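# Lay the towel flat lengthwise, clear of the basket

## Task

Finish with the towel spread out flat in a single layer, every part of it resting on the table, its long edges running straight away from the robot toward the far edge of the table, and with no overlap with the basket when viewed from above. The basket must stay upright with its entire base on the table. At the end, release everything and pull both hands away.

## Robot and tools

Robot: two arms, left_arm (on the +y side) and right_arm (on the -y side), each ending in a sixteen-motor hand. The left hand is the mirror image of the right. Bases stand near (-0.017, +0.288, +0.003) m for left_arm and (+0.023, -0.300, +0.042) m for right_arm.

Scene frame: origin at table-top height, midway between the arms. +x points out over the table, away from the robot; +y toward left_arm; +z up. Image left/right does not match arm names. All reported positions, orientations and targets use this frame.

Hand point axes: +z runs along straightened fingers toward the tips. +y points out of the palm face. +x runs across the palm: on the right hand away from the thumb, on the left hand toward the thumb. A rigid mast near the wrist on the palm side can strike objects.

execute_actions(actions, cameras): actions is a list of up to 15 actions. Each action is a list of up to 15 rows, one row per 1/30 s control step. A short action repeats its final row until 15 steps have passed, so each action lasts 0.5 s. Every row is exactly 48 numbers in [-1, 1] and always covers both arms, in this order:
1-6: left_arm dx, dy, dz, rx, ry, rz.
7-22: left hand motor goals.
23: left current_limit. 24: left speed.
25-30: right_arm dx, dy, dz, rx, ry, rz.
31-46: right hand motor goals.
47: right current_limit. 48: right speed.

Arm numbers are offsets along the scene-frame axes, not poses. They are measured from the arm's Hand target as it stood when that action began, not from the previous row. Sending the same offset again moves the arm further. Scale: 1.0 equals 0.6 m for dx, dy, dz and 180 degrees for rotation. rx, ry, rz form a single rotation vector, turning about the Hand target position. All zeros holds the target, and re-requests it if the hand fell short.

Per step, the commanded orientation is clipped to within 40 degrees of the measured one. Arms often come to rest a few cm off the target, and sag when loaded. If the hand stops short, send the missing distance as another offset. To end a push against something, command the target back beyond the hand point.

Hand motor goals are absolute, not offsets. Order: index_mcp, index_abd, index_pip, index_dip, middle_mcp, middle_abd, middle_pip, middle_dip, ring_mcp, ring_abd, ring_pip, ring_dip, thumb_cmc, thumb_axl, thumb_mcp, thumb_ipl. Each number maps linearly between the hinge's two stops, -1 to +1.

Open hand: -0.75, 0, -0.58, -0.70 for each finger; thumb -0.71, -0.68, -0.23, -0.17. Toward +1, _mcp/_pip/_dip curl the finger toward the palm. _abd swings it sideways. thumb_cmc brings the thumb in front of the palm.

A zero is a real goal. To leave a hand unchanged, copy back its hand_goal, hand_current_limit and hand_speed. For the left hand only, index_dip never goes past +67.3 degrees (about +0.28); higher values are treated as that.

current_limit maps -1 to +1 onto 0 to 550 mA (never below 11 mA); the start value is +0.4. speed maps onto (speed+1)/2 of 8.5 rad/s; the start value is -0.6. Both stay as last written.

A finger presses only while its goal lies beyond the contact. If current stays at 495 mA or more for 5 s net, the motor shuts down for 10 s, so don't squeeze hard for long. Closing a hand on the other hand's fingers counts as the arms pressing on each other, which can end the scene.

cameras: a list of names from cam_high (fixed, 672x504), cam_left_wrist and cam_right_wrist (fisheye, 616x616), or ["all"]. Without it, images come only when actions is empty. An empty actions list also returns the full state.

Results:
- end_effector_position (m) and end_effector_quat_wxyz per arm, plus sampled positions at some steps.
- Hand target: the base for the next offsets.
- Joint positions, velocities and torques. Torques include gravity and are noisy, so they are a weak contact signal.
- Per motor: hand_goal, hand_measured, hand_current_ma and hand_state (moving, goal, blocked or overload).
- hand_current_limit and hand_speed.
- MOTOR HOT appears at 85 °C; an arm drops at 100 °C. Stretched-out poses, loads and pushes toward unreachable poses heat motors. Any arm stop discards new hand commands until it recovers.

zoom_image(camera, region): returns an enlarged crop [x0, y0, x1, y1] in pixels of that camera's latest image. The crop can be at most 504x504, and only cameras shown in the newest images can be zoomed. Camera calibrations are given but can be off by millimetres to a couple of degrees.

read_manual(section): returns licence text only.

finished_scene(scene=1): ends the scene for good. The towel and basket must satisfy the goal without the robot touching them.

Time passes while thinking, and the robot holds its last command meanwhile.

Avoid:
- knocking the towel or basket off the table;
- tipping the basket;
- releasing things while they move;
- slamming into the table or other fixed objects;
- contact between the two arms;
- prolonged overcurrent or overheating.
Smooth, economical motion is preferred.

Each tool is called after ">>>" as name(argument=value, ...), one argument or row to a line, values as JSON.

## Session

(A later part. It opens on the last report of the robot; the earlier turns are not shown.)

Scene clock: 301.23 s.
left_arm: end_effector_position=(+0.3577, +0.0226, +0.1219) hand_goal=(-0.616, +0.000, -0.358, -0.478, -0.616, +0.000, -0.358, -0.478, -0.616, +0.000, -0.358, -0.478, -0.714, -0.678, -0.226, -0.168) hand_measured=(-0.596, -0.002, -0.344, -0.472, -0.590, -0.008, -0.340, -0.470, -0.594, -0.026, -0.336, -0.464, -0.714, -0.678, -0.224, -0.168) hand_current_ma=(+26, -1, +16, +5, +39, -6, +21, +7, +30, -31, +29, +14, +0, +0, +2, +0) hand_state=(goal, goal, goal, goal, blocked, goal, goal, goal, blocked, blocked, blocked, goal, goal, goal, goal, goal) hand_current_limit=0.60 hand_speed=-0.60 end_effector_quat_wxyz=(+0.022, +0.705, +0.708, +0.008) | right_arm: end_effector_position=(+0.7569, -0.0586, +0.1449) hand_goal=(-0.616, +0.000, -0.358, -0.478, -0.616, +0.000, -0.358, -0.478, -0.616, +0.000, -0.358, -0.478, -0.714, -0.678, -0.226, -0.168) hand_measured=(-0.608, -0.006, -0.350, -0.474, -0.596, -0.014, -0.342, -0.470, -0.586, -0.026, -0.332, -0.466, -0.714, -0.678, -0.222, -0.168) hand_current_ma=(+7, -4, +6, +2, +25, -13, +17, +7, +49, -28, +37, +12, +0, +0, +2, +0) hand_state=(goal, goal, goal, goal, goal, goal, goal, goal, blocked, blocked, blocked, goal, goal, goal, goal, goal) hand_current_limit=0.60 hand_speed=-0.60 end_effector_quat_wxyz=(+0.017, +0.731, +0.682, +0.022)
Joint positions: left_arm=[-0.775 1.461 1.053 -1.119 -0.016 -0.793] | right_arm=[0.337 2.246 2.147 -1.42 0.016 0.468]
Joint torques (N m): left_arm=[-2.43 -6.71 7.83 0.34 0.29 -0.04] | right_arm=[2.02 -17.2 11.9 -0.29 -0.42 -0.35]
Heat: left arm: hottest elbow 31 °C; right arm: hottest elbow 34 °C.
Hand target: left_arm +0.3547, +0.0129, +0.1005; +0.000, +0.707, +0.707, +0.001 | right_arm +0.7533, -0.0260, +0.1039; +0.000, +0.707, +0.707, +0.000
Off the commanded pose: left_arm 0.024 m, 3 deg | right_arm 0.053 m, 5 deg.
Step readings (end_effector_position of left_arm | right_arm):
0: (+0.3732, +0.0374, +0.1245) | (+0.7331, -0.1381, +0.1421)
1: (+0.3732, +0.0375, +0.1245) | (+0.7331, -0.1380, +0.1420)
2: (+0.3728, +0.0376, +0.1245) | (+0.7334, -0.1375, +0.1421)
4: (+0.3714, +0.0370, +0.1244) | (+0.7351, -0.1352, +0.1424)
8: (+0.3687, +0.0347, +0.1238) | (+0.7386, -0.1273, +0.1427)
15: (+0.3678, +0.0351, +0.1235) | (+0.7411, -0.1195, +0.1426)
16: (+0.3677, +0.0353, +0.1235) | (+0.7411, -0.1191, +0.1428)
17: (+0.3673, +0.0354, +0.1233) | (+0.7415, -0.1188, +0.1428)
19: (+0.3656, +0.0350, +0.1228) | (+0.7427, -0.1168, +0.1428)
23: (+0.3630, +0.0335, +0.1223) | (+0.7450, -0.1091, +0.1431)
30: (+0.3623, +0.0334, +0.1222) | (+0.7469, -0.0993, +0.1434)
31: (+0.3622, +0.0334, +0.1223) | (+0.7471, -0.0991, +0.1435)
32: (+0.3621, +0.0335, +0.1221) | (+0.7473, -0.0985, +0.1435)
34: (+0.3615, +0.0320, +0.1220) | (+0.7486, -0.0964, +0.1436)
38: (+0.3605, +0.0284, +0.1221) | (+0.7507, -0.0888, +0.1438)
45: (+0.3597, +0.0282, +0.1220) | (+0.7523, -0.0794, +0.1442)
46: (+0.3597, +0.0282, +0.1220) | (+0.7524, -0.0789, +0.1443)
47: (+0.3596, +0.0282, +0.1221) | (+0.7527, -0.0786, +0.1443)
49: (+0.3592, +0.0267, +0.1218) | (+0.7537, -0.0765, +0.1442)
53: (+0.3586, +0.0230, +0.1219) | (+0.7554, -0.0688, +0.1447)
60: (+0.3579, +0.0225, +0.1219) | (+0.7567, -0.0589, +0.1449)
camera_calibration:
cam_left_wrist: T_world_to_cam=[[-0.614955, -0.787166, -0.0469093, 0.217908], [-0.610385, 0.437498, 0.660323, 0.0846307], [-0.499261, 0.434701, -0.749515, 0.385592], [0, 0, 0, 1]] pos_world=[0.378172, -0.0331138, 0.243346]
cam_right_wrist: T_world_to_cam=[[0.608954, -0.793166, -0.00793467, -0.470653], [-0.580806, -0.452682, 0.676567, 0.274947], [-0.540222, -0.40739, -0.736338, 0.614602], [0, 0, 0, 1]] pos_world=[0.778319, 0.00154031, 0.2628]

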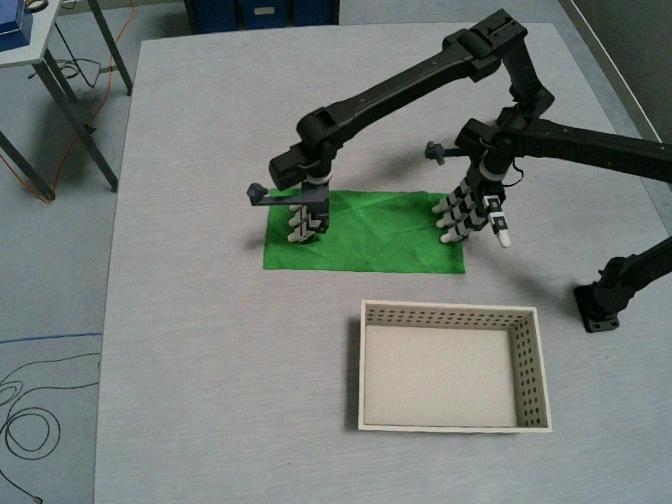

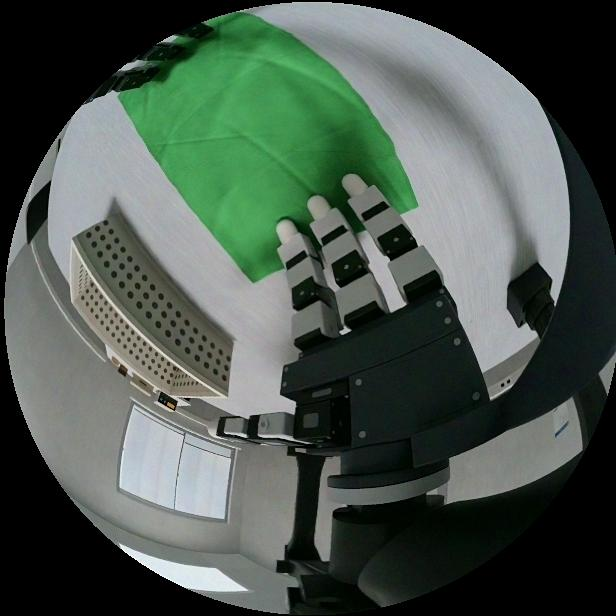

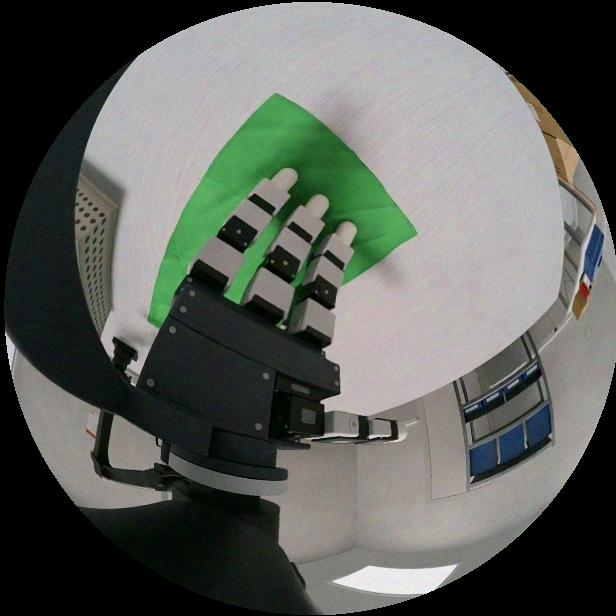

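>>> execute_actions(
  actions=[
    [[-0.0037,-0.0179,0,0,0,0.0208,-0.616,0,-0.358,-0.478,-0.616,0,-0.358,-0.478,-0.616,0,-0.358,-0.478,-0.714,-0.678,-0.226,-0.168,0.6,-0.6,0.0041,0.0238,0,0,0,0.0208,-0.616,0,-0.358,-0.478,-0.616,0,-0.358,-0.478,-0.616,0,-0.358,-0.478,-0.714,-0.678,-0.226,-0.168,0.6,-0.6]],
    [[-0.0037,-0.0179,0,0,0,0.0208,-0.616,0,-0.358,-0.478,-0.616,0,-0.358,-0.478,-0.616,0,-0.358,-0.478,-0.714,-0.678,-0.226,-0.168,0.6,-0.6,0.0041,0.0238,0,0,0,0.0208,-0.616,0,-0.358,-0.478,-0.616,0,-0.358,-0.478,-0.616,0,-0.358,-0.478,-0.714,-0.678,-0.226,-0.168,0.6,-0.6]],
  ],
  cameras=["all"],
)

>>> zoom_image(
  camera="cam_high",
  region=[240, 160, 500, 300],
)

Scene clock: 318.83 s.
left_arm: end_effector_position=(+0.3551, +0.0010, +0.1218) hand_goal=(-0.616, +0.000, -0.358, -0.478, -0.616, +0.000, -0.358, -0.478, -0.616, +0.000, -0.358, -0.478, -0.714, -0.678, -0.226, -0.168) hand_measured=(-0.594, -0.004, -0.340, -0.470, -0.590, -0.010, -0.340, -0.468, -0.594, -0.026, -0.336, -0.464, -0.714, -0.678, -0.224, -0.168) hand_current_ma=(+32, -2, +21, +7, +39, -7, +23, +9, +31, -32, +29, +14, +0, +0, +2, +0) hand_state=(blocked, goal, goal, goal, blocked, goal, goal, goal, blocked, blocked, blocked, goal, goal, goal, goal, goal) hand_current_limit=0.60 hand_speed=-0.60 end_effector_quat_wxyz=(+0.026, +0.657, +0.754, +0.006) | right_arm: end_effector_position=(+0.7640, -0.0322, +0.1458) hand_goal=(-0.616, +0.000, -0.358, -0.478, -0.616, +0.000, -0.358, -0.478, -0.616, +0.000, -0.358, -0.478, -0.714, -0.678, -0.226, -0.168) hand_measured=(-0.608, -0.008, -0.350, -0.474, -0.596, -0.014, -0.342, -0.470, -0.586, -0.026, -0.332, -0.466, -0.714, -0.678, -0.222, -0.168) hand_current_ma=(+6, -4, +6, +2, +25, -13, +17, +7, +51, -28, +37, +12, +0, +0, +2, +0) hand_state=(goal, goal, goal, goal, goal, goal, goal, goal, blocked, blocked, blocked, goal, goal, goal, goal, goal) hand_current_limit=0.60 hand_speed=-0.60 end_effector_quat_wxyz=(+0.018, +0.686, +0.727, +0.021)
Joint positions: left_arm=[-0.827 1.519 1.116 -1.119 -0.019 -0.978] | right_arm=[0.355 2.282 2.212 -1.449 0.017 0.358]
Joint torques (N m): left_arm=[-2.32 -7.3 8.14 -0.01 0.4 -0.04] | right_arm=[1.96 -17.55 11.85 -0.28 -0.44 -0.33]
Heat: left arm: hottest elbow 31 °C; right arm: hottest elbow 36 °C.
Hand target: left_arm +0.3503, -0.0087, +0.1005; +0.000, +0.659, +0.752, +0.000 | right_arm +0.7582, +0.0025, +0.1037; +0.000, +0.659, +0.752, -0.001
Off the commanded pose: left_arm 0.024 m, 3 deg | right_arm 0.055 m, 5 deg.
Step readings (end_effector_position of left_arm | right_arm):
0: (+0.3578, +0.0225, +0.1220) | (+0.7569, -0.0586, +0.1446)
1: (+0.3577, +0.0225, +0.1218) | (+0.7569, -0.0585, +0.1446)
2: (+0.3576, +0.0222, +0.1220) | (+0.7572, -0.0582, +0.1448)
4: (+0.3574, +0.0198, +0.1219) | (+0.7579, -0.0568, +0.1449)
8: (+0.3571, +0.0135, +0.1219) | (+0.7594, -0.0518, +0.1452)
15: (+0.3565, +0.0124, +0.1218) | (+0.7605, -0.0467, +0.1454)
16: (+0.3565, +0.0122, +0.1220) | (+0.7606, -0.0465, +0.1453)
17: (+0.3564, +0.0119, +0.1219) | (+0.7608, -0.0460, +0.1455)
19: (+0.3561, +0.0092, +0.1217) | (+0.7616, -0.0442, +0.1455)
23: (+0.3558, +0.0022, +0.1219) | (+0.7630, -0.0384, +0.1456)
30: (+0.3552, +0.0011, +0.1217) | (+0.7638, -0.0325, +0.1459)
camera_calibration:
cam_left_wrist: T_world_to_cam=[[-0.505239, -0.862071, -0.0395883, 0.159545], [-0.664981, 0.359671, 0.654551, 0.112668], [-0.55003, 0.35703, -0.754981, 0.412422], [0, 0, 0, 1]] pos_world=[0.382375, -0.0502315, 0.24394]
cam_right_wrist: T_world_to_cam=[[0.704721, -0.709479, -0.00258748, -0.525352], [-0.519614, -0.518606, 0.679006, 0.241125], [-0.483083, -0.477166, -0.734128, 0.583658], [0, 0, 0, 1]] pos_world=[0.777474, 0.0308243, 0.263395]

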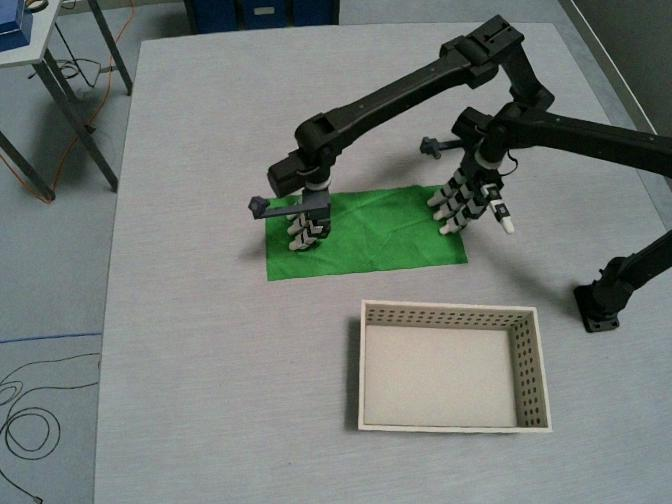

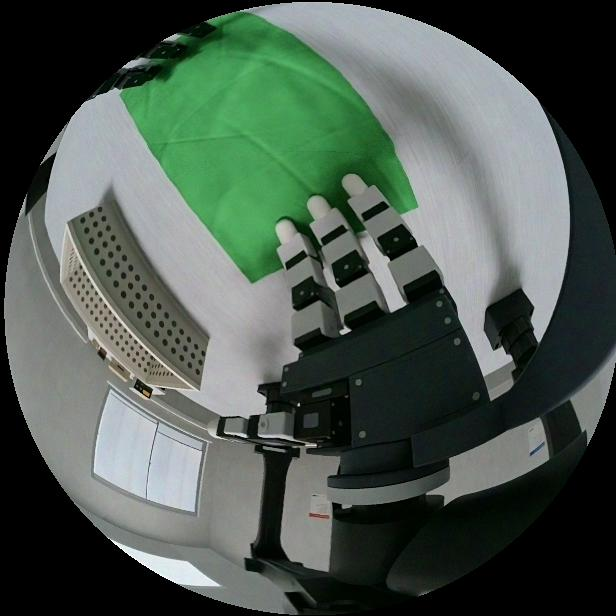

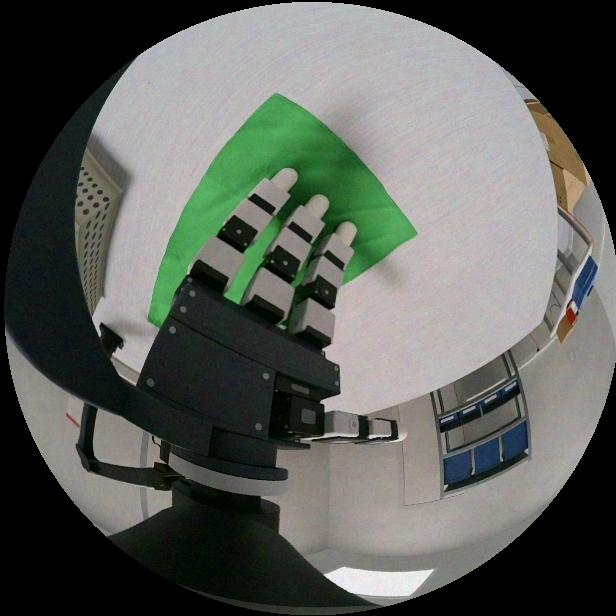

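Scaled by 1.938 from the camera's 672x504 image, which has a finer 960x720 frame.

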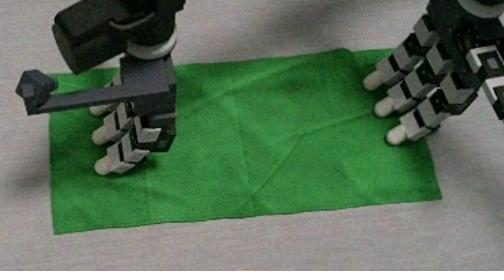

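>>> execute_actions(
  actions=[
    [[-0.0008,-0.006,0,0,0,0.0067,-0.616,0,-0.358,-0.478,-0.616,0,-0.358,-0.478,-0.616,0,-0.358,-0.478,-0.714,-0.678,-0.226,-0.168,0.6,-0.6,0.0008,0.008,0,0,0,0.0067,-0.616,0,-0.358,-0.478,-0.616,0,-0.358,-0.478,-0.616,0,-0.358,-0.478,-0.714,-0.678,-0.226,-0.168,0.6,-0.6]],
    [[0.0075,0.016,0,0,0,0,-0.616,0,-0.358,-0.478,-0.616,0,-0.358,-0.478,-0.616,0,-0.358,-0.478,-0.714,-0.678,-0.226,-0.168,0.6,-0.6,0.01,-0.055,0,0,0,0,-0.616,0,-0.358,-0.478,-0.616,0,-0.358,-0.478,-0.616,0,-0.358,-0.478,-0.714,-0.678,-0.226,-0.168,0.6,-0.6]],
    [[0,0,0.05,0,0,0,-0.616,0,-0.358,-0.478,-0.616,0,-0.358,-0.478,-0.616,0,-0.358,-0.478,-0.714,-0.678,-0.226,-0.168,0.6,-0.6,0,0,0.067,0,0,0,-0.616,0,-0.358,-0.478,-0.616,0,-0.358,-0.478,-0.616,0,-0.358,-0.478,-0.714,-0.678,-0.226,-0.168,0.6,-0.6]],
    [[0,0,0.07,0,0,0,-0.616,0,-0.358,-0.478,-0.616,0,-0.358,-0.478,-0.616,0,-0.358,-0.478,-0.714,-0.678,-0.226,-0.168,0.6,-0.6,0,0,0.07,0,0,0,-0.616,0,-0.358,-0.478,-0.616,0,-0.358,-0.478,-0.616,0,-0.358,-0.478,-0.714,-0.678,-0.226,-0.168,0.6,-0.6]],
    [[0,0,0.08,0,0,0,-0.616,0,-0.358,-0.478,-0.616,0,-0.358,-0.478,-0.616,0,-0.358,-0.478,-0.714,-0.678,-0.226,-0.168,0.6,-0.6,0,0,0.08,0,0,0,-0.616,0,-0.358,-0.478,-0.616,0,-0.358,-0.478,-0.616,0,-0.358,-0.478,-0.714,-0.678,-0.226,-0.168,0.6,-0.6]],
  ],
  cameras=["all"],
)

>>> zoom_image(
  camera="cam_high",
  region=[240, 160, 500, 300],
)

>>> zoom_image(
  camera="cam_left_wrist",
  region=[60, 0, 440, 300],
)

Scene clock: 360.80 s.
left_arm: end_effector_position=(+0.3440, +0.0076, +0.1289) hand_goal=(-0.616, +0.000, -0.358, -0.478, -0.616, +0.000, -0.358, -0.478, -0.616, +0.000, -0.358, -0.478, -0.714, -0.678, -0.226, -0.168) hand_measured=(-0.616, -0.002, -0.356, -0.476, -0.614, +0.000, -0.356, -0.476, -0.616, +0.002, -0.356, -0.476, -0.714, -0.678, -0.224, -0.168) hand_current_ma=(+0, +0, +1, +1, +1, +0, +1, +1, +0, +1, +1, +1, +0, +0, +2, +0) hand_state=(goal, goal, goal, goal, goal, goal, goal, goal, goal, goal, goal, goal, goal, goal, goal, goal) hand_current_limit=0.60 hand_speed=-0.60 end_effector_quat_wxyz=(-0.011, +0.648, +0.761, +0.005) | right_arm: end_effector_position=(+0.7426, -0.0330, +0.1632) hand_goal=(-0.616, +0.000, -0.358, -0.478, -0.616, +0.000, -0.358, -0.478, -0.616, +0.000, -0.358, -0.478, -0.714, -0.678, -0.226, -0.168) hand_measured=(-0.614, +0.000, -0.356, -0.476, -0.614, -0.002, -0.356, -0.476, -0.614, -0.002, -0.356, -0.476, -0.714, -0.678, -0.222, -0.168) hand_current_ma=(+1, +0, +1, +1, +1, -1, +1, +1, +1, -1, +1, +1, +0, +0, +2, +0) hand_state=(goal, goal, goal, goal, goal, goal, goal, goal, goal, goal, goal, goal, goal, goal, goal, goal) hand_current_limit=0.60 hand_speed=-0.60 end_effector_quat_wxyz=(-0.010, +0.656, +0.754, -0.028)
Joint positions: left_arm=[-0.832 1.526 1.154 -1.222 -0.006 -1.007] | right_arm=[0.355 2.293 2.302 -1.638 0.005 0.278]
Joint torques (N m): left_arm=[-1.61 -12.75 7.15 0.01 -0.24 0.05] | right_arm=[-0.62 -23.94 15.19 -0.61 0.19 0.07]
Heat: left arm: hottest elbow 31 °C; right arm: hottest elbow 34 °C.
Hand target: left_arm +0.3440, +0.0076, +0.1289; -0.011, +0.648, +0.761, +0.005 (last step not sent: back at the drive's target) | right_arm +0.7564, -0.0269, +0.1969; +0.003, +0.657, +0.754, +0.000
Off the commanded pose: left_arm 0.093 m, 1 deg | right_arm 0.037 m, 4 deg.
led back after a hold (left arm): the arm was led back toward your command in small steps, so it may still be short of it.
led back after a hold (right arm): the arm was led back toward your command in small steps, so it may still be short of it.
Step readings (end_effector_position of left_arm | right_arm):
0: (+0.3551, +0.0010, +0.1218) | (+0.7640, -0.0322, +0.1458)
1: (+0.3551, +0.0011, +0.1218) | (+0.7640, -0.0322, +0.1458)
2: (+0.3551, +0.0009, +0.1218) | (+0.7640, -0.0321, +0.1458)
4: (+0.3550, +0.0003, +0.1216) | (+0.7643, -0.0317, +0.1460)
8: (+0.3551, -0.0012, +0.1217) | (+0.7647, -0.0300, +0.1459)
15: (+0.3549, -0.0015, +0.1218) | (+0.7648, -0.0285, +0.1460)
16: (+0.3549, -0.0014, +0.1218) | (+0.7649, -0.0284, +0.1462)
17: (+0.3549, -0.0014, +0.1218) | (+0.7650, -0.0281, +0.1462)
19: (+0.3549, -0.0014, +0.1218) | (+0.7651, -0.0274, +0.1462)
23: (+0.3549, -0.0014, +0.1218) | (+0.7656, -0.0270, +0.1462)
30: (+0.3549, -0.0014, +0.1218) | (+0.7660, -0.0267, +0.1462)
31: (+0.3547, -0.0012, +0.1217) | (+0.7660, -0.0266, +0.1462)
32: (+0.3544, -0.0009, +0.1223) | (+0.7650, -0.0270, +0.1458)
34: (+0.3525, +0.0002, +0.1233) | (+0.7635, -0.0272, +0.1476)
38: (+0.3489, +0.0024, +0.1249) | (+0.7580, -0.0271, +0.1480)
45: (+0.3472, +0.0039, +0.1254) | (+0.7566, -0.0269, +0.1477)
46: (+0.3472, +0.0039, +0.1254) | (+0.7567, -0.0269, +0.1481) HELD (not all sent) left_arm
47: (+0.3472, +0.0039, +0.1254) | (+0.7559, -0.0272, +0.1487) HELD (not all sent) right_arm
49: (+0.3464, +0.0049, +0.1257) | (+0.7552, -0.0274, +0.1487) HELD (not all sent) right_arm
51: (+0.3446, +0.0070, +0.1283) | (+0.7552, -0.0274, +0.1487) HELD (not all sent) left_arm right_arm
53: (+0.3440, +0.0076, +0.1296) | (+0.7554, -0.0274, +0.1487) HELD (not all sent) left_arm right_arm
60: (+0.3440, +0.0076, +0.1289) | (+0.7564, -0.0269, +0.1491) HELD (not all sent) right_arm
61: (+0.3440, +0.0076, +0.1289) | (+0.7564, -0.0269, +0.1491) HELD (not all sent) left_arm
62: (+0.3440, +0.0076, +0.1289) | (+0.7563, -0.0270, +0.1490) HELD (not all sent) left_arm
64: (+0.3440, +0.0076, +0.1289) | (+0.7536, -0.0282, +0.1486) HELD (not all sent) left_arm
68: (+0.3440, +0.0076, +0.1289) | (+0.7449, -0.0320, +0.1520) HELD (not all sent) left_arm
75: (+0.3440, +0.0076, +0.1289) | (+0.7427, -0.0330, +0.1610) HELD (not all sent) left_arm
HELD (not all sent) left_arm: steps 46, 51 to 59 and 61 to 75.
HELD (not all sent) right_arm: steps 47 to 60.
pose unreachable (left arm): on one or more control steps of this call, first in action 3 (counted from 0), this arm could not follow its commanded pose, so it was not sent that pose on those steps. It may still have moved: this result reports where it is.
cause: moving toward the commanded pose would bring a part of the arm too close to another arm (a part of this arm just beyond joint 4 (wrist pitch) and a part of the right arm just beyond its joint 2 (shoulder), at the place that arm is still heading or pushing toward).
pose unreachable (right arm): on one or more control steps of this call, first in action 3 (counted from 0), this arm could not follow its commanded pose, so it was not sent that pose on those steps. It may still have moved: this result reports where it is.
cause: moving toward the commanded pose would bring a part of the arm too close to another arm (a part of this arm just beyond joint 2 (shoulder) and a part of the left arm just beyond its joint 4 (wrist pitch), along the way the arms are being sent, or toward where that arm still pushes).
camera_calibration:
cam_left_wrist: T_world_to_cam=[[-0.487465, -0.871745, -0.0493861, 0.155129], [-0.633416, 0.314132, 0.707181, 0.0809365], [-0.600968, 0.376008, -0.705306, 0.420267], [0, 0, 0, 1]] pos_world=[0.379454, -0.0482156, 0.246841]
cam_right_wrist: T_world_to_cam=[[0.756367, -0.65162, -0.0574502, -0.538294], [-0.400729, -0.530974, 0.746648, 0.118062], [-0.517035, -0.541718, -0.662734, 0.59713], [0, 0, 0, 1]] pos_world=[0.763196, 0.0354011, 0.276663]

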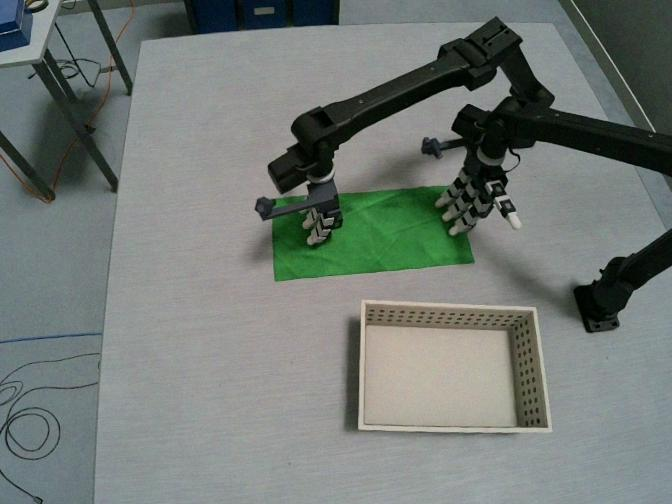

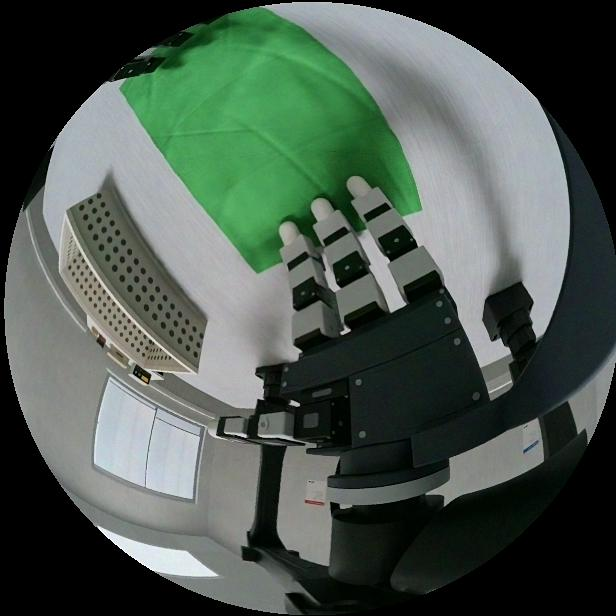

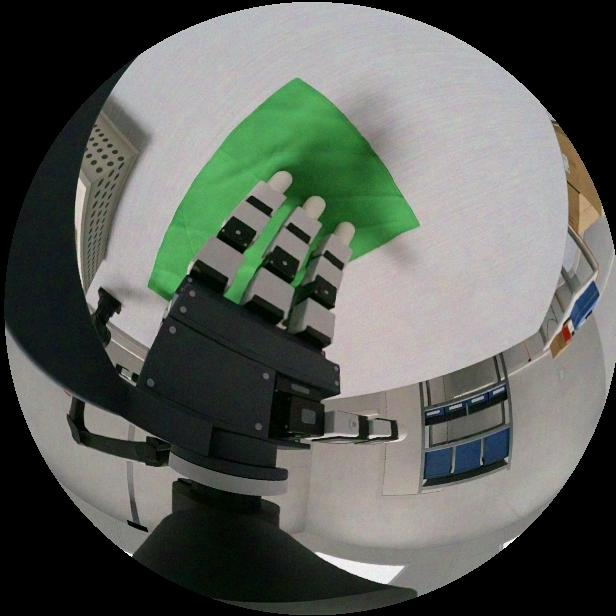

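Scaled by 1.938 from the camera's 672x504 image, which has a finer 960x720 frame.

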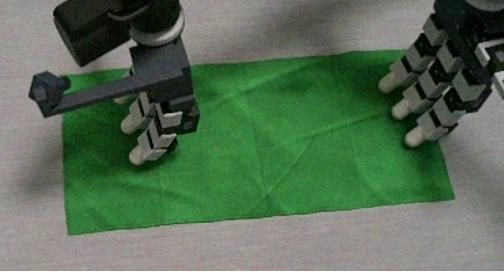

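Scaled by 1.326 from the camera's 616x616 image, which has a finer 880x880 frame.

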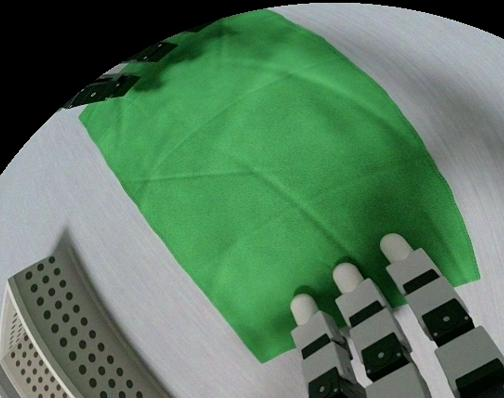

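>>> execute_actions(
  actions=[
    [[0,0,0,0,0,0,-0.616,0,-0.358,-0.478,-0.616,0,-0.358,-0.478,-0.616,0,-0.358,-0.478,-0.714,-0.678,-0.226,-0.168,0.6,-0.6,0,-0.015,0.08,0,0,0,-0.616,0,-0.358,-0.478,-0.616,0,-0.358,-0.478,-0.616,0,-0.358,-0.478,-0.714,-0.678,-0.226,-0.168,0.6,-0.6]],
    [[0,0,0,0,0,0,-0.616,0,-0.358,-0.478,-0.616,0,-0.358,-0.478,-0.616,0,-0.358,-0.478,-0.714,-0.678,-0.226,-0.168,0.6,-0.6,-0.05,-0.12,0.08,0,0,-0.01,-0.616,0,-0.358,-0.478,-0.616,0,-0.358,-0.478,-0.616,0,-0.358,-0.478,-0.714,-0.678,-0.226,-0.168,0.6,-0.6]],
    [[0,0,0,0,0,0,-0.616,0,-0.358,-0.478,-0.616,0,-0.358,-0.478,-0.616,0,-0.358,-0.478,-0.714,-0.678,-0.226,-0.168,0.6,-0.6,-0.1,-0.15,0,0,0,-0.02,-0.616,0,-0.358,-0.478,-0.616,0,-0.358,-0.478,-0.616,0,-0.358,-0.478,-0.714,-0.678,-0.226,-0.168,0.6,-0.6]],
    [[0,0,0,0,0,0,-0.616,0,-0.358,-0.478,-0.616,0,-0.358,-0.478,-0.616,0,-0.358,-0.478,-0.714,-0.678,-0.226,-0.168,0.6,-0.6,-0.1,-0.15,0,0,0,-0.02,-0.616,0,-0.358,-0.478,-0.616,0,-0.358,-0.478,-0.616,0,-0.358,-0.478,-0.714,-0.678,-0.226,-0.168,0.6,-0.6]],
    [[0,0,0,0,0,0,-0.616,0,-0.358,-0.478,-0.616,0,-0.358,-0.478,-0.616,0,-0.358,-0.478,-0.714,-0.678,-0.226,-0.168,0.6,-0.6,-0.05,-0.15,0,0,0,0,-0.616,0,-0.358,-0.478,-0.616,0,-0.358,-0.478,-0.616,0,-0.358,-0.478,-0.714,-0.678,-0.226,-0.168,0.6,-0.6]],
  ],
  cameras=["cam_high"],
)

Scene clock: 384.63 s.
left_arm: end_effector_position=(+0.3440, +0.0076, +0.1289) hand_goal=(-0.616, +0.000, -0.358, -0.478, -0.616, +0.000, -0.358, -0.478, -0.616, +0.000, -0.358, -0.478, -0.714, -0.678, -0.226, -0.168) hand_measured=(-0.616, -0.002, -0.356, -0.476, -0.614, +0.000, -0.356, -0.476, -0.616, +0.002, -0.356, -0.476, -0.714, -0.678, -0.224, -0.168) hand_current_ma=(+0, +0, +1, +1, +1, +0, +1, +1, +0, +1, +1, +1, +0, +0, +2, +0) hand_state=(goal, goal, goal, goal, goal, goal, goal, goal, goal, goal, goal, goal, goal, goal, goal, goal) hand_current_limit=0.60 hand_speed=-0.60 end_effector_quat_wxyz=(-0.011, +0.648, +0.761, +0.005) | right_arm: end_effector_position=(+0.5755, -0.3845, +0.2799) hand_goal=(-0.616, +0.000, -0.358, -0.478, -0.616, +0.000, -0.358, -0.478, -0.616, +0.000, -0.358, -0.478, -0.714, -0.678, -0.226, -0.168) hand_measured=(-0.616, +0.000, -0.356, -0.476, -0.616, -0.002, -0.356, -0.476, -0.616, -0.002, -0.356, -0.476, -0.712, -0.678, -0.222, -0.168) hand_current_ma=(+0, +0, +0, +1, +0, +0, +0, +1, +0, +0, +0, +1, +1, +0, +2, +0) hand_state=(goal, goal, goal, goal, goal, goal, goal, goal, goal, goal, goal, goal, goal, goal, goal, goal) hand_current_limit=0.60 hand_speed=-0.60 end_effector_quat_wxyz=(-0.009, +0.723, +0.691, -0.011)
Joint positions: left_arm=[-0.832 1.526 1.154 -1.222 -0.006 -1.007] | right_arm=[-0.181 1.591 1.54 -1.547 0.006 -0.075]
Joint torques (N m): left_arm=[-1.32 -12.45 7.08 0.09 -0.23 0.07] | right_arm=[-0.09 -15.97 9.62 0.31 0.11 -0.1]
Heat: left arm: hottest elbow 30 °C; right arm: hottest elbow 36 °C.
Hand target: left_arm +0.3440, +0.0076, +0.1289; -0.011, +0.648, +0.761, +0.005 | right_arm +0.5764, -0.3781, +0.2929; +0.003, +0.714, +0.700, +0.000
Off the commanded pose: left_arm 0.000 m, 0 deg | right_arm 0.014 m, 2 deg.
Step readings (end_effector_position of left_arm | right_arm):
0: (+0.3440, +0.0076, +0.1289) | (+0.7426, -0.0330, +0.1632)
1: (+0.3440, +0.0076, +0.1289) | (+0.7424, -0.0331, +0.1633)
2: (+0.3440, +0.0076, +0.1289) | (+0.7419, -0.0333, +0.1640)
4: (+0.3440, +0.0076, +0.1289) | (+0.7401, -0.0341, +0.1661)
8: (+0.3440, +0.0076, +0.1289) | (+0.7393, -0.0346, +0.1753)
15: (+0.3440, +0.0076, +0.1289) | (+0.7408, -0.0339, +0.1925)
16: (+0.3440, +0.0076, +0.1289) | (+0.7410, -0.0342, +0.1941)
17: (+0.3440, +0.0076, +0.1289) | (+0.7420, -0.0372, +0.1986)
19: (+0.3440, +0.0076, +0.1289) | (+0.7393, -0.0421, +0.2051)
23: (+0.3440, +0.0076, +0.1289) | (+0.7328, -0.0661, +0.2347)
30: (+0.3440, +0.0076, +0.1289) | (+0.7328, -0.1082, +0.2939)
31: (+0.3440, +0.0076, +0.1289) | (+0.7318, -0.1114, +0.2963)
32: (+0.3440, +0.0076, +0.1289) | (+0.7284, -0.1161, +0.2957)
34: (+0.3440, +0.0076, +0.1289) | (+0.7120, -0.1280, +0.2868)
38: (+0.3440, +0.0076, +0.1289) | (+0.6808, -0.1604, +0.2660)
45: (+0.3440, +0.0076, +0.1289) | (+0.6687, -0.2001, +0.2692)
46: (+0.3440, +0.0076, +0.1289) | (+0.6679, -0.2016, +0.2710)
47: (+0.3440, +0.0076, +0.1289) | (+0.6650, -0.2057, +0.2716)
49: (+0.3440, +0.0076, +0.1289) | (+0.6489, -0.2146, +0.2687)
53: (+0.3440, +0.0076, +0.1289) | (+0.6140, -0.2515, +0.2666)
60: (+0.3440, +0.0076, +0.1289) | (+0.6071, -0.2941, +0.2877)
61: (+0.3440, +0.0076, +0.1289) | (+0.6070, -0.2941, +0.2882)
62: (+0.3440, +0.0076, +0.1289) | (+0.6054, -0.2968, +0.2873)
64: (+0.3440, +0.0076, +0.1289) | (+0.5981, -0.3022, +0.2823)
68: (+0.3440, +0.0076, +0.1289) | (+0.5801, -0.3447, +0.2736)
75: (+0.3440, +0.0076, +0.1289) | (+0.5744, -0.3886, +0.2793)
Images, in order (width x height): cam_high 672x504.

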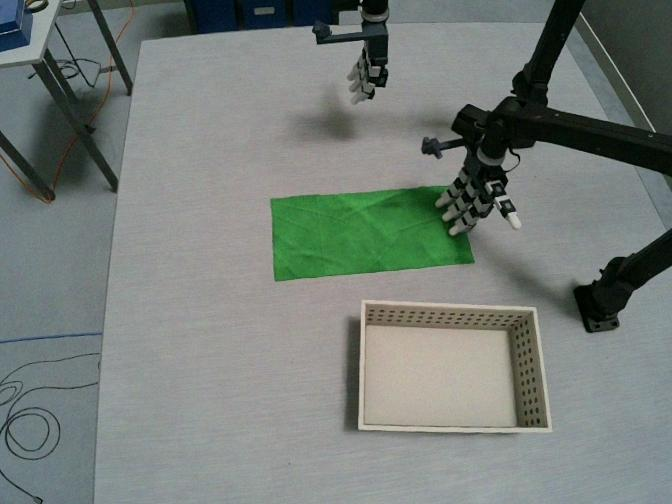

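>>> execute_actions(
  actions=[
    [[0,0.01,0.06,0,0,0,-0.616,0,-0.358,-0.478,-0.616,0,-0.358,-0.478,-0.616,0,-0.358,-0.478,-0.714,-0.678,-0.226,-0.168,0.6,-0.6,0,0,0,0,0,0,-0.616,0,-0.358,-0.478,-0.616,0,-0.358,-0.478,-0.616,0,-0.358,-0.478,-0.714,-0.678,-0.226,-0.168,0.6,-0.6]],
    [[0,0.033,0.1,0,0,0,-0.616,0,-0.358,-0.478,-0.616,0,-0.358,-0.478,-0.616,0,-0.358,-0.478,-0.714,-0.678,-0.226,-0.168,0.6,-0.6,0,0,0,0,0,0,-0.616,0,-0.358,-0.478,-0.616,0,-0.358,-0.478,-0.616,0,-0.358,-0.478,-0.714,-0.678,-0.226,-0.168,0.6,-0.6]],
    [[0.033,0.117,0.1,0,0,0,-0.616,0,-0.358,-0.478,-0.616,0,-0.358,-0.478,-0.616,0,-0.358,-0.478,-0.714,-0.678,-0.226,-0.168,0.6,-0.6,0,0,0,0,0,0,-0.616,0,-0.358,-0.478,-0.616,0,-0.358,-0.478,-0.616,0,-0.358,-0.478,-0.714,-0.678,-0.226,-0.168,0.6,-0.6]],
    [[0.1,0.133,0.05,0,0,0,-0.616,0,-0.358,-0.478,-0.616,0,-0.358,-0.478,-0.616,0,-0.358,-0.478,-0.714,-0.678,-0.226,-0.168,0.6,-0.6,0,0,0,0,0,0,-0.616,0,-0.358,-0.478,-0.616,0,-0.358,-0.478,-0.616,0,-0.358,-0.478,-0.714,-0.678,-0.226,-0.168,0.6,-0.6]],
    [[0.1,0.133,0,0,0,0,-0.616,0,-0.358,-0.478,-0.616,0,-0.358,-0.478,-0.616,0,-0.358,-0.478,-0.714,-0.678,-0.226,-0.168,0.6,-0.6,0,0,0,0,0,0,-0.616,0,-0.358,-0.478,-0.616,0,-0.358,-0.478,-0.616,0,-0.358,-0.478,-0.714,-0.678,-0.226,-0.168,0.6,-0.6]],
    [[0.1,0.133,0,0,0,0,-0.616,0,-0.358,-0.478,-0.616,0,-0.358,-0.478,-0.616,0,-0.358,-0.478,-0.714,-0.678,-0.226,-0.168,0.6,-0.6,0,0,0,0,0,0,-0.616,0,-0.358,-0.478,-0.616,0,-0.358,-0.478,-0.616,0,-0.358,-0.478,-0.714,-0.678,-0.226,-0.168,0.6,-0.6]],
    [[0.083,0.1,0,0,0,0,-0.616,0,-0.358,-0.478,-0.616,0,-0.358,-0.478,-0.616,0,-0.358,-0.478,-0.714,-0.678,-0.226,-0.168,0.6,-0.6,0,0,0,0,0,0,-0.616,0,-0.358,-0.478,-0.616,0,-0.358,-0.478,-0.616,0,-0.358,-0.478,-0.714,-0.678,-0.226,-0.168,0.6,-0.6]],
  ],
  cameras=["all"],
)

>>> zoom_image(
  camera="cam_high",
  region=[250, 170, 500, 310],
)

>>> zoom_image(
  camera="cam_right_wrist",
  region=[80, 0, 400, 240],
)

>>> zoom_image(
  camera="cam_left_wrist",
  region=[300, 0, 600, 260],
)

Scene clock: 417.47 s.
left_arm: end_effector_position=(+0.5818, +0.4081, +0.3022) hand_goal=(-0.616, +0.000, -0.358, -0.478, -0.616, +0.000, -0.358, -0.478, -0.616, +0.000, -0.358, -0.478, -0.714, -0.678, -0.226, -0.168) hand_measured=(-0.618, +0.000, -0.356, -0.476, -0.618, +0.000, -0.356, -0.476, -0.618, +0.002, -0.358, -0.476, -0.714, -0.678, -0.222, -0.168) hand_current_ma=(-1, +0, +0, +1, -1, +0, +0, +1, -1, +1, +0, +1, +0, +0, +3, +0) hand_state=(goal, goal, goal, goal, goal, goal, goal, goal, goal, goal, goal, goal, goal, goal, goal, goal) hand_current_limit=0.60 hand_speed=-0.60 end_effector_quat_wxyz=(-0.007, +0.640, +0.768, +0.011) | right_arm: end_effector_position=(+0.5755, -0.3844, +0.2799) hand_goal=(-0.616, +0.000, -0.358, -0.478, -0.616, +0.000, -0.358, -0.478, -0.616, +0.000, -0.358, -0.478, -0.714, -0.678, -0.226, -0.168) hand_measured=(-0.616, +0.000, -0.356, -0.476, -0.616, -0.002, -0.356, -0.476, -0.616, -0.002, -0.356, -0.476, -0.712, -0.678, -0.222, -0.168) hand_current_ma=(+0, +0, +0, +1, +0, +0, +0, +1, +0, +0, +0, +1, +1, +0, +2, +0) hand_state=(goal, goal, goal, goal, goal, goal, goal, goal, goal, goal, goal, goal, goal, goal, goal, goal) hand_current_limit=0.60 hand_speed=-0.60 end_effector_quat_wxyz=(-0.009, +0.722, +0.692, -0.011)
Joint positions: left_arm=[0.164 1.72 1.851 -1.694 -0.026 -0.033] | right_arm=[-0.181 1.591 1.54 -1.547 0.006 -0.077]
Joint torques (N m): left_arm=[-1.96 -15.97 11.25 0.09 -0.16 0.2] | right_arm=[0.03 -15.79 9.65 0.39 0.04 -0.1]
Heat: left arm: hottest elbow 31 °C; right arm: hottest elbow 34 °C.
Hand target: left_arm +0.5935, +0.4029, +0.3148; -0.011, +0.648, +0.761, +0.004 | right_arm +0.5764, -0.3781, +0.2929; +0.003, +0.714, +0.700, +0.000
Off the commanded pose: left_arm 0.018 m, 2 deg | right_arm 0.014 m, 2 deg.
joint sent to its limit (left arm) — joint 4 (wrist pitch), lower limit. The joint targets still meet the commanded pose.
Step readings (end_effector_position of left_arm | right_arm):
0: (+0.3440, +0.0076, +0.1289) | (+0.5755, -0.3845, +0.2799)
1: (+0.3440, +0.0076, +0.1289) | (+0.5755, -0.3845, +0.2799)
2: (+0.3429, +0.0089, +0.1288) | (+0.5755, -0.3845, +0.2799)
4: (+0.3397, +0.0124, +0.1297) | (+0.5755, -0.3845, +0.2799)
8: (+0.3334, +0.0198, +0.1364) | (+0.5755, -0.3844, +0.2799)
15: (+0.3342, +0.0195, +0.1467) | (+0.5755, -0.3844, +0.2799)
16: (+0.3340, +0.0199, +0.1471) | (+0.5755, -0.3844, +0.2799)
17: (+0.3332, +0.0218, +0.1489) | (+0.5755, -0.3844, +0.2799)
19: (+0.3308, +0.0272, +0.1569) | (+0.5755, -0.3844, +0.2799)
23: (+0.3320, +0.0369, +0.1876) | (+0.5755, -0.3844, +0.2799)
30: (+0.3364, +0.0374, +0.2157) | (+0.5755, -0.3844, +0.2799)
31: (+0.3362, +0.0384, +0.2156) | (+0.5755, -0.3844, +0.2799)
32: (+0.3357, +0.0417, +0.2160) | (+0.5755, -0.3844, +0.2799)
34: (+0.3368, +0.0562, +0.2199) | (+0.5755, -0.3844, +0.2799)
38: (+0.3479, +0.0987, +0.2434) | (+0.5755, -0.3844, +0.2799)
45: (+0.3574, +0.1116, +0.2752) | (+0.5755, -0.3844, +0.2799)
46: (+0.3578, +0.1116, +0.2754) | (+0.5755, -0.3844, +0.2799)
47: (+0.3590, +0.1136, +0.2759) | (+0.5755, -0.3844, +0.2799)
49: (+0.3674, +0.1284, +0.2802) | (+0.5755, -0.3844, +0.2799)
53: (+0.3959, +0.1812, +0.2980) | (+0.5755, -0.3844, +0.2799)
60: (+0.4134, +0.1952, +0.3085) | (+0.5755, -0.3844, +0.2799)
61: (+0.4145, +0.1944, +0.3076) | (+0.5755, -0.3844, +0.2799)
62: (+0.4172, +0.1951, +0.3064) | (+0.5755, -0.3844, +0.2799)
64: (+0.4277, +0.2062, +0.3053) | (+0.5755, -0.3844, +0.2799)
68: (+0.4539, +0.2571, +0.3029) | (+0.5755, -0.3844, +0.2799)
75: (+0.4720, +0.2754, +0.2995) | (+0.5755, -0.3844, +0.2799)
76: (+0.4732, +0.2744, +0.3001) | (+0.5755, -0.3844, +0.2799)
77: (+0.4764, +0.2744, +0.3018) | (+0.5755, -0.3844, +0.2799)
79: (+0.4887, +0.2826, +0.3073) | (+0.5755, -0.3844, +0.2799)
83: (+0.5151, +0.3284, +0.3113) | (+0.5755, -0.3844, +0.2799)
90: (+0.5312, +0.3555, +0.2971) | (+0.5755, -0.3844, +0.2799)
91: (+0.5322, +0.3545, +0.2969) | (+0.5755, -0.3844, +0.2799)
92: (+0.5351, +0.3545, +0.2981) | (+0.5755, -0.3844, +0.2799)
94: (+0.5483, +0.3576, +0.3050) | (+0.5755, -0.3844, +0.2799)
98: (+0.5722, +0.3851, +0.3125) | (+0.5755, -0.3844, +0.2799)
105: (+0.5792, +0.4100, +0.2994) | (+0.5755, -0.3844, +0.2799)
camera_calibration:
cam_left_wrist: T_world_to_cam=[[-0.467289, -0.881955, -0.061612, 0.624932], [-0.650681, 0.295898, 0.699327, 0.00319549], [-0.598544, 0.366877, -0.712142, 0.539198], [0, 0, 0, 1]] pos_world=[0.616837, 0.352397, 0.420254]
cam_right_wrist: T_world_to_cam=[[0.627855, -0.776558, -0.0525015, -0.609674], [-0.510227, -0.461585, 0.725677, -0.127024], [-0.587764, -0.428832, -0.686029, 0.488358], [0, 0, 0, 1]] pos_world=[0.605015, -0.322656, 0.395197]

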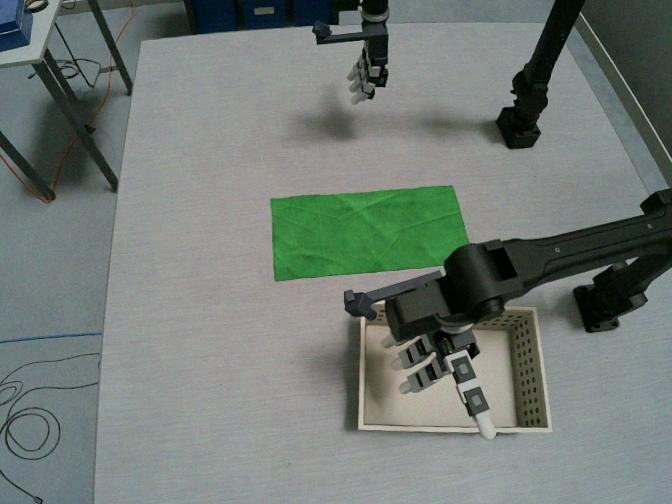

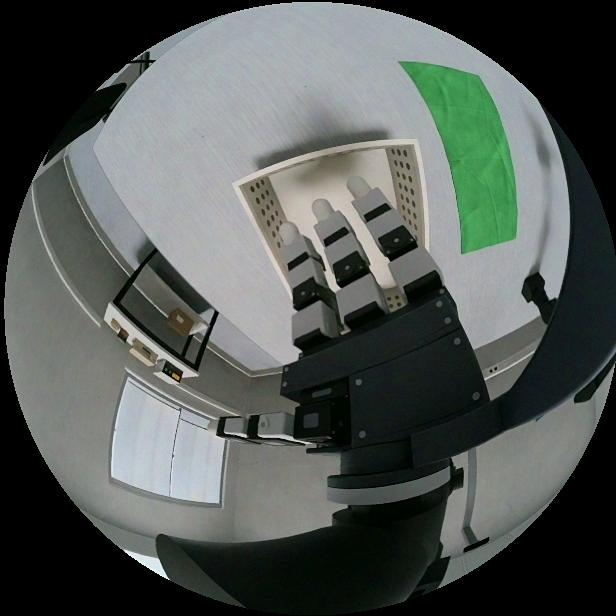

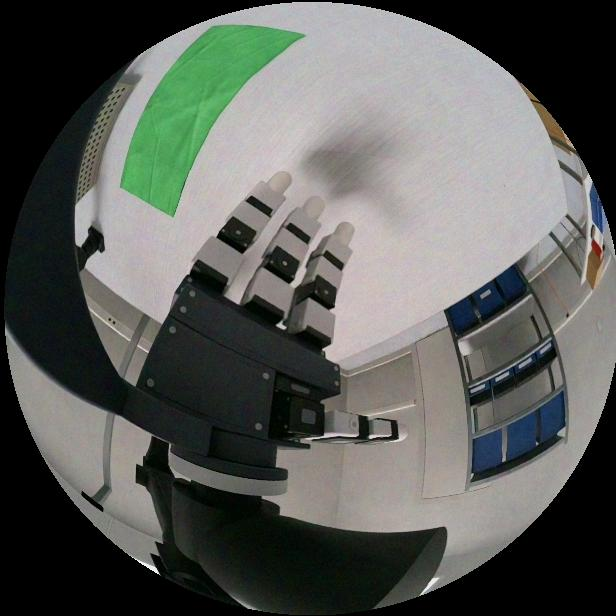

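Scaled by 2.016 from the camera's 672x504 image, which has a finer 960x720 frame.

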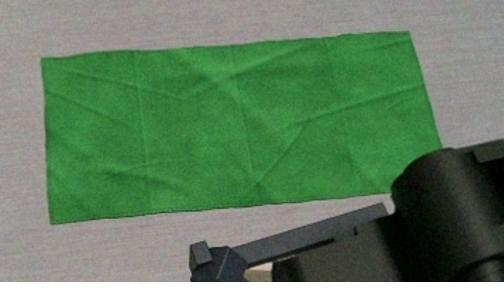

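Scaled by 1.575 from the camera's 616x616 image, which has a finer 880x880 frame.

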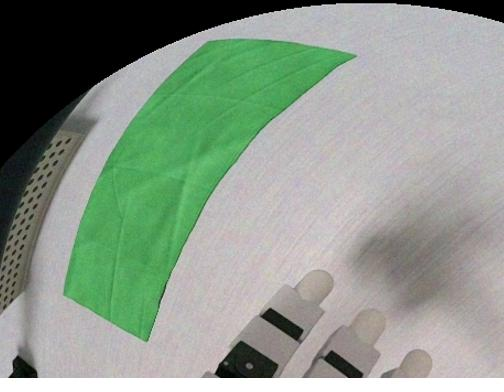

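Scaled by 1.680 from the camera's 616x616 image, which has a finer 880x880 frame.

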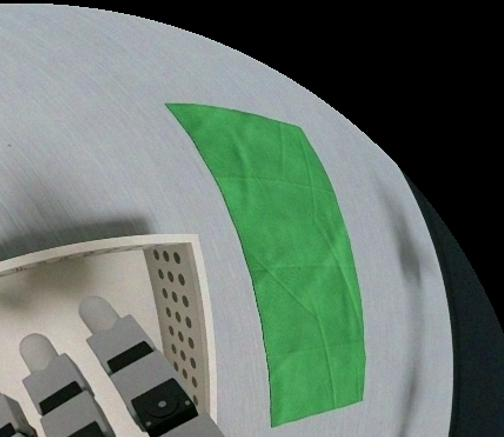

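>>> finished_scene(
)

The scene is finished: the task was done.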